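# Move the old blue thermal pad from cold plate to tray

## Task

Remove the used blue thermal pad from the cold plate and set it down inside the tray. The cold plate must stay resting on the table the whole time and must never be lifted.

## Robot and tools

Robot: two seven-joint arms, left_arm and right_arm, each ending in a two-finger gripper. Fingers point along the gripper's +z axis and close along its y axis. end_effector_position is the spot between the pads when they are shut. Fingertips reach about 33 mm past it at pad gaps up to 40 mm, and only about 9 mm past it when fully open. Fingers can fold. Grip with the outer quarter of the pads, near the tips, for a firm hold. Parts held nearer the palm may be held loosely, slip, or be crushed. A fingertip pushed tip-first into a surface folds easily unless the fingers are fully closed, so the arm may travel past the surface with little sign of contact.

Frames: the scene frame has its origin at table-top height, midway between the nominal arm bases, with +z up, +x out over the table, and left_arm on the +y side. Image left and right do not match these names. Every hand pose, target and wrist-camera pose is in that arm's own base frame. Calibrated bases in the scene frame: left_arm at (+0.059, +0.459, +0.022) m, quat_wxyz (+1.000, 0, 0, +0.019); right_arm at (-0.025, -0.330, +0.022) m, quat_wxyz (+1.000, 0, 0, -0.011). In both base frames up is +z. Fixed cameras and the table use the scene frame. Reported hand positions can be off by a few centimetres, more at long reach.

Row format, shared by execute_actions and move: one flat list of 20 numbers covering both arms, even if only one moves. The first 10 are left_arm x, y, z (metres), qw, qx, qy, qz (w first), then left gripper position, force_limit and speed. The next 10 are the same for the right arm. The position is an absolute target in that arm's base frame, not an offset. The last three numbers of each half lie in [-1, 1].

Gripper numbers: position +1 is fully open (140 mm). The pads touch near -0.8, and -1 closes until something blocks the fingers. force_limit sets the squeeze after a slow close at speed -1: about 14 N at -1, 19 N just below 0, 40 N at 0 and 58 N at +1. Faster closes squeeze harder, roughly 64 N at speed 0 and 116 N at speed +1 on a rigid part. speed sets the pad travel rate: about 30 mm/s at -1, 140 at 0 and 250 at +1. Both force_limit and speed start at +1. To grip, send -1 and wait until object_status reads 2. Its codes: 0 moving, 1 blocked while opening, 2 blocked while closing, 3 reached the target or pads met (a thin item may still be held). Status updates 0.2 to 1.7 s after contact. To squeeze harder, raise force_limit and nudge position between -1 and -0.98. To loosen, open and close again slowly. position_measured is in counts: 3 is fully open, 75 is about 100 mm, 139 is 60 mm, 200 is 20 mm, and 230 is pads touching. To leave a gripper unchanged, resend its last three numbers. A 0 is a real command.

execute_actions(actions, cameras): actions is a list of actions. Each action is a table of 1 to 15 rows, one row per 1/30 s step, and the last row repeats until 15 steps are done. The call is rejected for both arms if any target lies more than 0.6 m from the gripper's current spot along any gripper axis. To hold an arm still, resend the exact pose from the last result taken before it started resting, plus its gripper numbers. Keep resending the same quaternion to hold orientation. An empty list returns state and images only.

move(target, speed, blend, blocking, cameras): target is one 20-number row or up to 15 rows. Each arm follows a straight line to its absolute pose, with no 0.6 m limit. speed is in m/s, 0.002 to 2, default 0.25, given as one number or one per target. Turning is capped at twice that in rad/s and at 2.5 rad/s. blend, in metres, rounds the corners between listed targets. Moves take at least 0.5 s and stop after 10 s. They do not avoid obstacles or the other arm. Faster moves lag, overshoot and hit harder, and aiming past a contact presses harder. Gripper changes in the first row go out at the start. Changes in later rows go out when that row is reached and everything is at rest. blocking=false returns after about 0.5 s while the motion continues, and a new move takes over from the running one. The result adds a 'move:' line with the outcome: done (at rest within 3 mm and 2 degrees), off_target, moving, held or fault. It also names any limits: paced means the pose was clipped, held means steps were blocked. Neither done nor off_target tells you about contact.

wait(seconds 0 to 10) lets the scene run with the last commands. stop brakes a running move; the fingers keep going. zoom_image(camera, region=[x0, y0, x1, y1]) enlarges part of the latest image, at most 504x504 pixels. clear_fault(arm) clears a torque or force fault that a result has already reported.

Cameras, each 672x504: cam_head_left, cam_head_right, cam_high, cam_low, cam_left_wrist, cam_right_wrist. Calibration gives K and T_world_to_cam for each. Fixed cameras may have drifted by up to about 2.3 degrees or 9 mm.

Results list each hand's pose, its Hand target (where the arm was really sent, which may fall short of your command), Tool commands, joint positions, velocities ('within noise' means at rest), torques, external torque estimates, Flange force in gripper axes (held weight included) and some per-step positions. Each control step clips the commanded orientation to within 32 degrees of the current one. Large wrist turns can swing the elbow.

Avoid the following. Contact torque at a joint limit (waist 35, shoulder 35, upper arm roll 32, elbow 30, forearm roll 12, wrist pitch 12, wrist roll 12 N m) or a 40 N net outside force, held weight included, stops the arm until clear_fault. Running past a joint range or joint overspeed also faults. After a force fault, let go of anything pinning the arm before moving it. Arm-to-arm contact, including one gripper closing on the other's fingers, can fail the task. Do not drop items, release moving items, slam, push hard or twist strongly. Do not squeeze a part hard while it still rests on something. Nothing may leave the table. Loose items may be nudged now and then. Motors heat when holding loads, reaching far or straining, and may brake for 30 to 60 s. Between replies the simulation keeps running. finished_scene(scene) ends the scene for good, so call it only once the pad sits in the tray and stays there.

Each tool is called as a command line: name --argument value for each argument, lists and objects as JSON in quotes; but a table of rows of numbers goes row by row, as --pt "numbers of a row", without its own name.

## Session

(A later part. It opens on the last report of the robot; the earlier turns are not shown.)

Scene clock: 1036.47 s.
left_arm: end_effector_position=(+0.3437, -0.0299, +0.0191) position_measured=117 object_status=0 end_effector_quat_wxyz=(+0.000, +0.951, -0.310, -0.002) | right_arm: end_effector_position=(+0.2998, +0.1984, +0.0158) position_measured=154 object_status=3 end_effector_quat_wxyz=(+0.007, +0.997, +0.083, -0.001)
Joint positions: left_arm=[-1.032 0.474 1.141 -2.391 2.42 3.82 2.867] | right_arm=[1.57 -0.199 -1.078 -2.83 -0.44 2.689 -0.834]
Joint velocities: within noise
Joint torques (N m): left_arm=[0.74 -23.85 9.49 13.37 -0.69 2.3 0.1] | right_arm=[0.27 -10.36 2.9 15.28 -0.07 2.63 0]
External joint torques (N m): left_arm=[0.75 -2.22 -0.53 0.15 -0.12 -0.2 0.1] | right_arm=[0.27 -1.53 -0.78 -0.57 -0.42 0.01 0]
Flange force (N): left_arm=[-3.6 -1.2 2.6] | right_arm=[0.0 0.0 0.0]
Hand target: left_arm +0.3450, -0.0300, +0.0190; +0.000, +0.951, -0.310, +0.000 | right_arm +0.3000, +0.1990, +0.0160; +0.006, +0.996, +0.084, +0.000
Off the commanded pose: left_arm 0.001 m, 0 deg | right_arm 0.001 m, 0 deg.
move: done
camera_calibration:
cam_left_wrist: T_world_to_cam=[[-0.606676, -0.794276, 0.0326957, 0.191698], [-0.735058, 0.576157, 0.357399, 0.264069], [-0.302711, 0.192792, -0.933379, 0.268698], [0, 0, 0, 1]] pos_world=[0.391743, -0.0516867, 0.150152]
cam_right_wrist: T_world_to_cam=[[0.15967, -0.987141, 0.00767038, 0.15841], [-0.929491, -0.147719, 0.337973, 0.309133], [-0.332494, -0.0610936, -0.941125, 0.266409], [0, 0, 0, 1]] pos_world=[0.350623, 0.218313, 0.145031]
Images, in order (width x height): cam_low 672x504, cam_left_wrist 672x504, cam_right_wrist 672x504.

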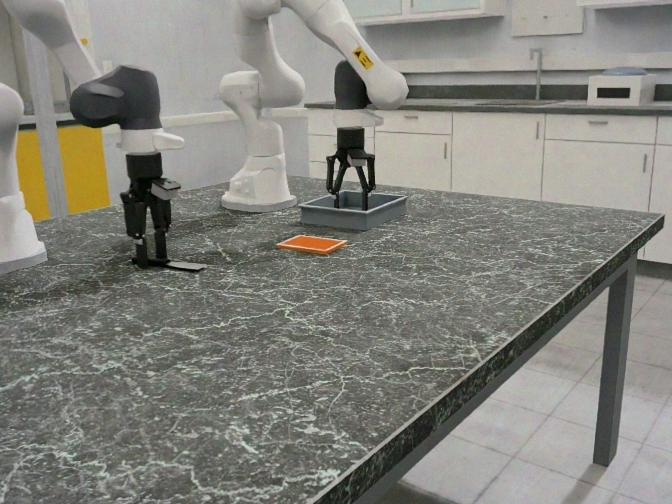

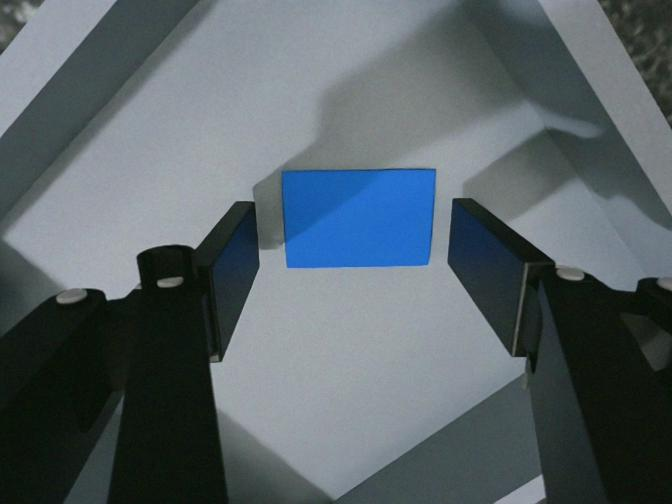

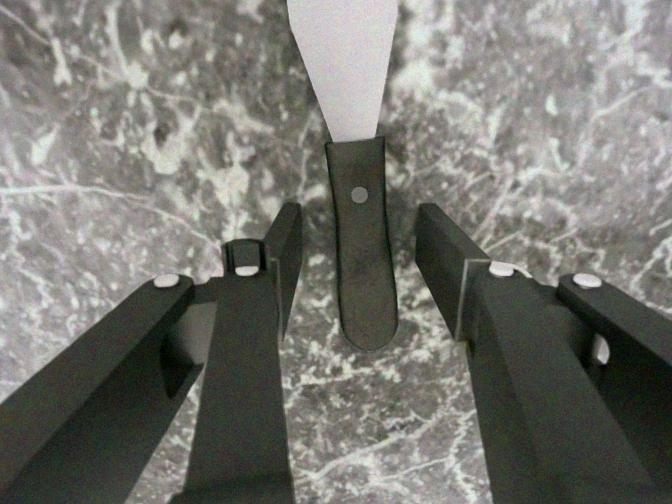

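Perfect. Retract.

move --pt "0.345 -0.03 0.14 0 0.95 -0.31 0 0.1 -1 -1 0.3 0.199 0.10 0.0058 0.9965 0.0836 0 -0.2 0.2 -1" --speed 0.12 --cameras '["cam_high","cam_left_wrist","cam_low"]'

Scene clock: 1040.43 s.
left_arm: end_effector_position=(+0.3465, -0.0293, +0.1399) position_measured=117 object_status=3 end_effector_quat_wxyz=(-0.001, +0.950, -0.313, +0.002) | right_arm: end_effector_position=(+0.3008, +0.1999, +0.0998) position_measured=154 object_status=3 end_effector_quat_wxyz=(+0.005, +0.996, +0.087, +0.002)
Joint positions: left_arm=[-1.5 0.421 1.652 -2.298 2.616 4.087 2.692] | right_arm=[1.351 -0.514 -0.825 -2.782 -0.541 2.337 -0.755]
Joint velocities: left_arm=[0.001 0 0.001 0.001 0 0.003 -0.004] | right_arm=[-0.001 0 -0.001 0 0.001 -0.004 0.001]
Joint torques (N m): left_arm=[-0.24 -10.6 10.83 16.69 -0.89 2.59 -0.22] | right_arm=[0.28 -8.58 6.75 19.21 1.15 2.4 0.04]
External joint torques (N m): left_arm=[-0.22 -0.69 0.34 0 -0.13 0.12 -0.22] | right_arm=[0.31 -1.6 -0.8 -0.16 0.59 -0.22 0.04]
Flange force (N): left_arm=[-2.9 2.5 -2.2] | right_arm=[-2.3 2.0 -3.7]
Hand target: left_arm +0.3450, -0.0300, +0.1400; +0.000, +0.951, -0.310, +0.000 | right_arm +0.3000, +0.1990, +0.1000; +0.006, +0.996, +0.084, +0.000
Off the commanded pose: left_arm 0.002 m, 0 deg | right_arm 0.001 m, 0 deg.
move: done
camera_calibration:
cam_left_wrist: T_world_to_cam=[[-0.61136, -0.790868, 0.0276714, 0.192401], [-0.734652, 0.580207, 0.351635, 0.223461], [-0.294152, 0.194647, -0.935728, 0.379657], [0, 0, 0, 1]] pos_world=[0.393469, -0.0513884, 0.271355]
Images, in order (width x height): cam_high 672x504, cam_low 672x504, cam_left_wrist 672x504.

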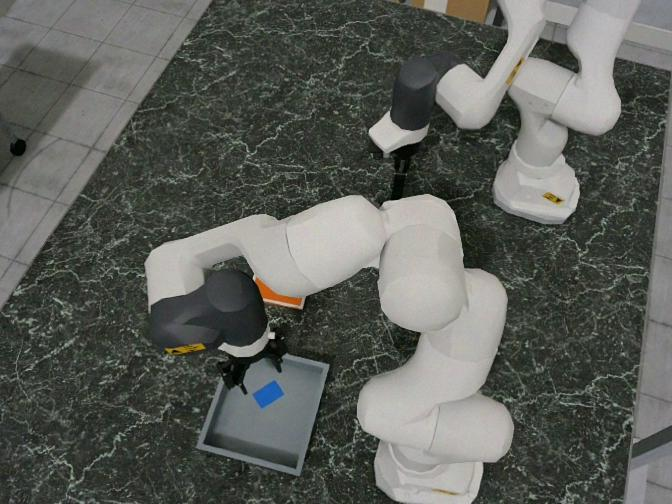

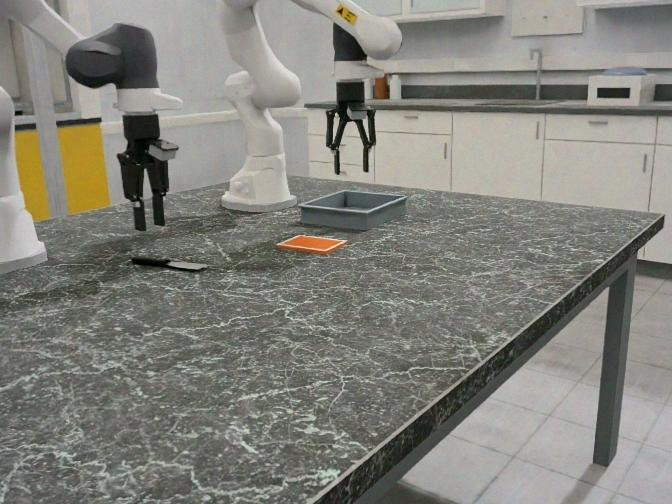

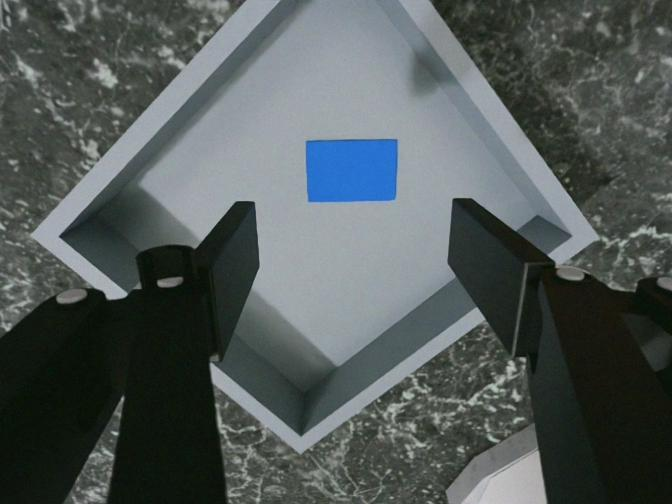

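finished_scene --scene 1

The scene is finished: the task was done.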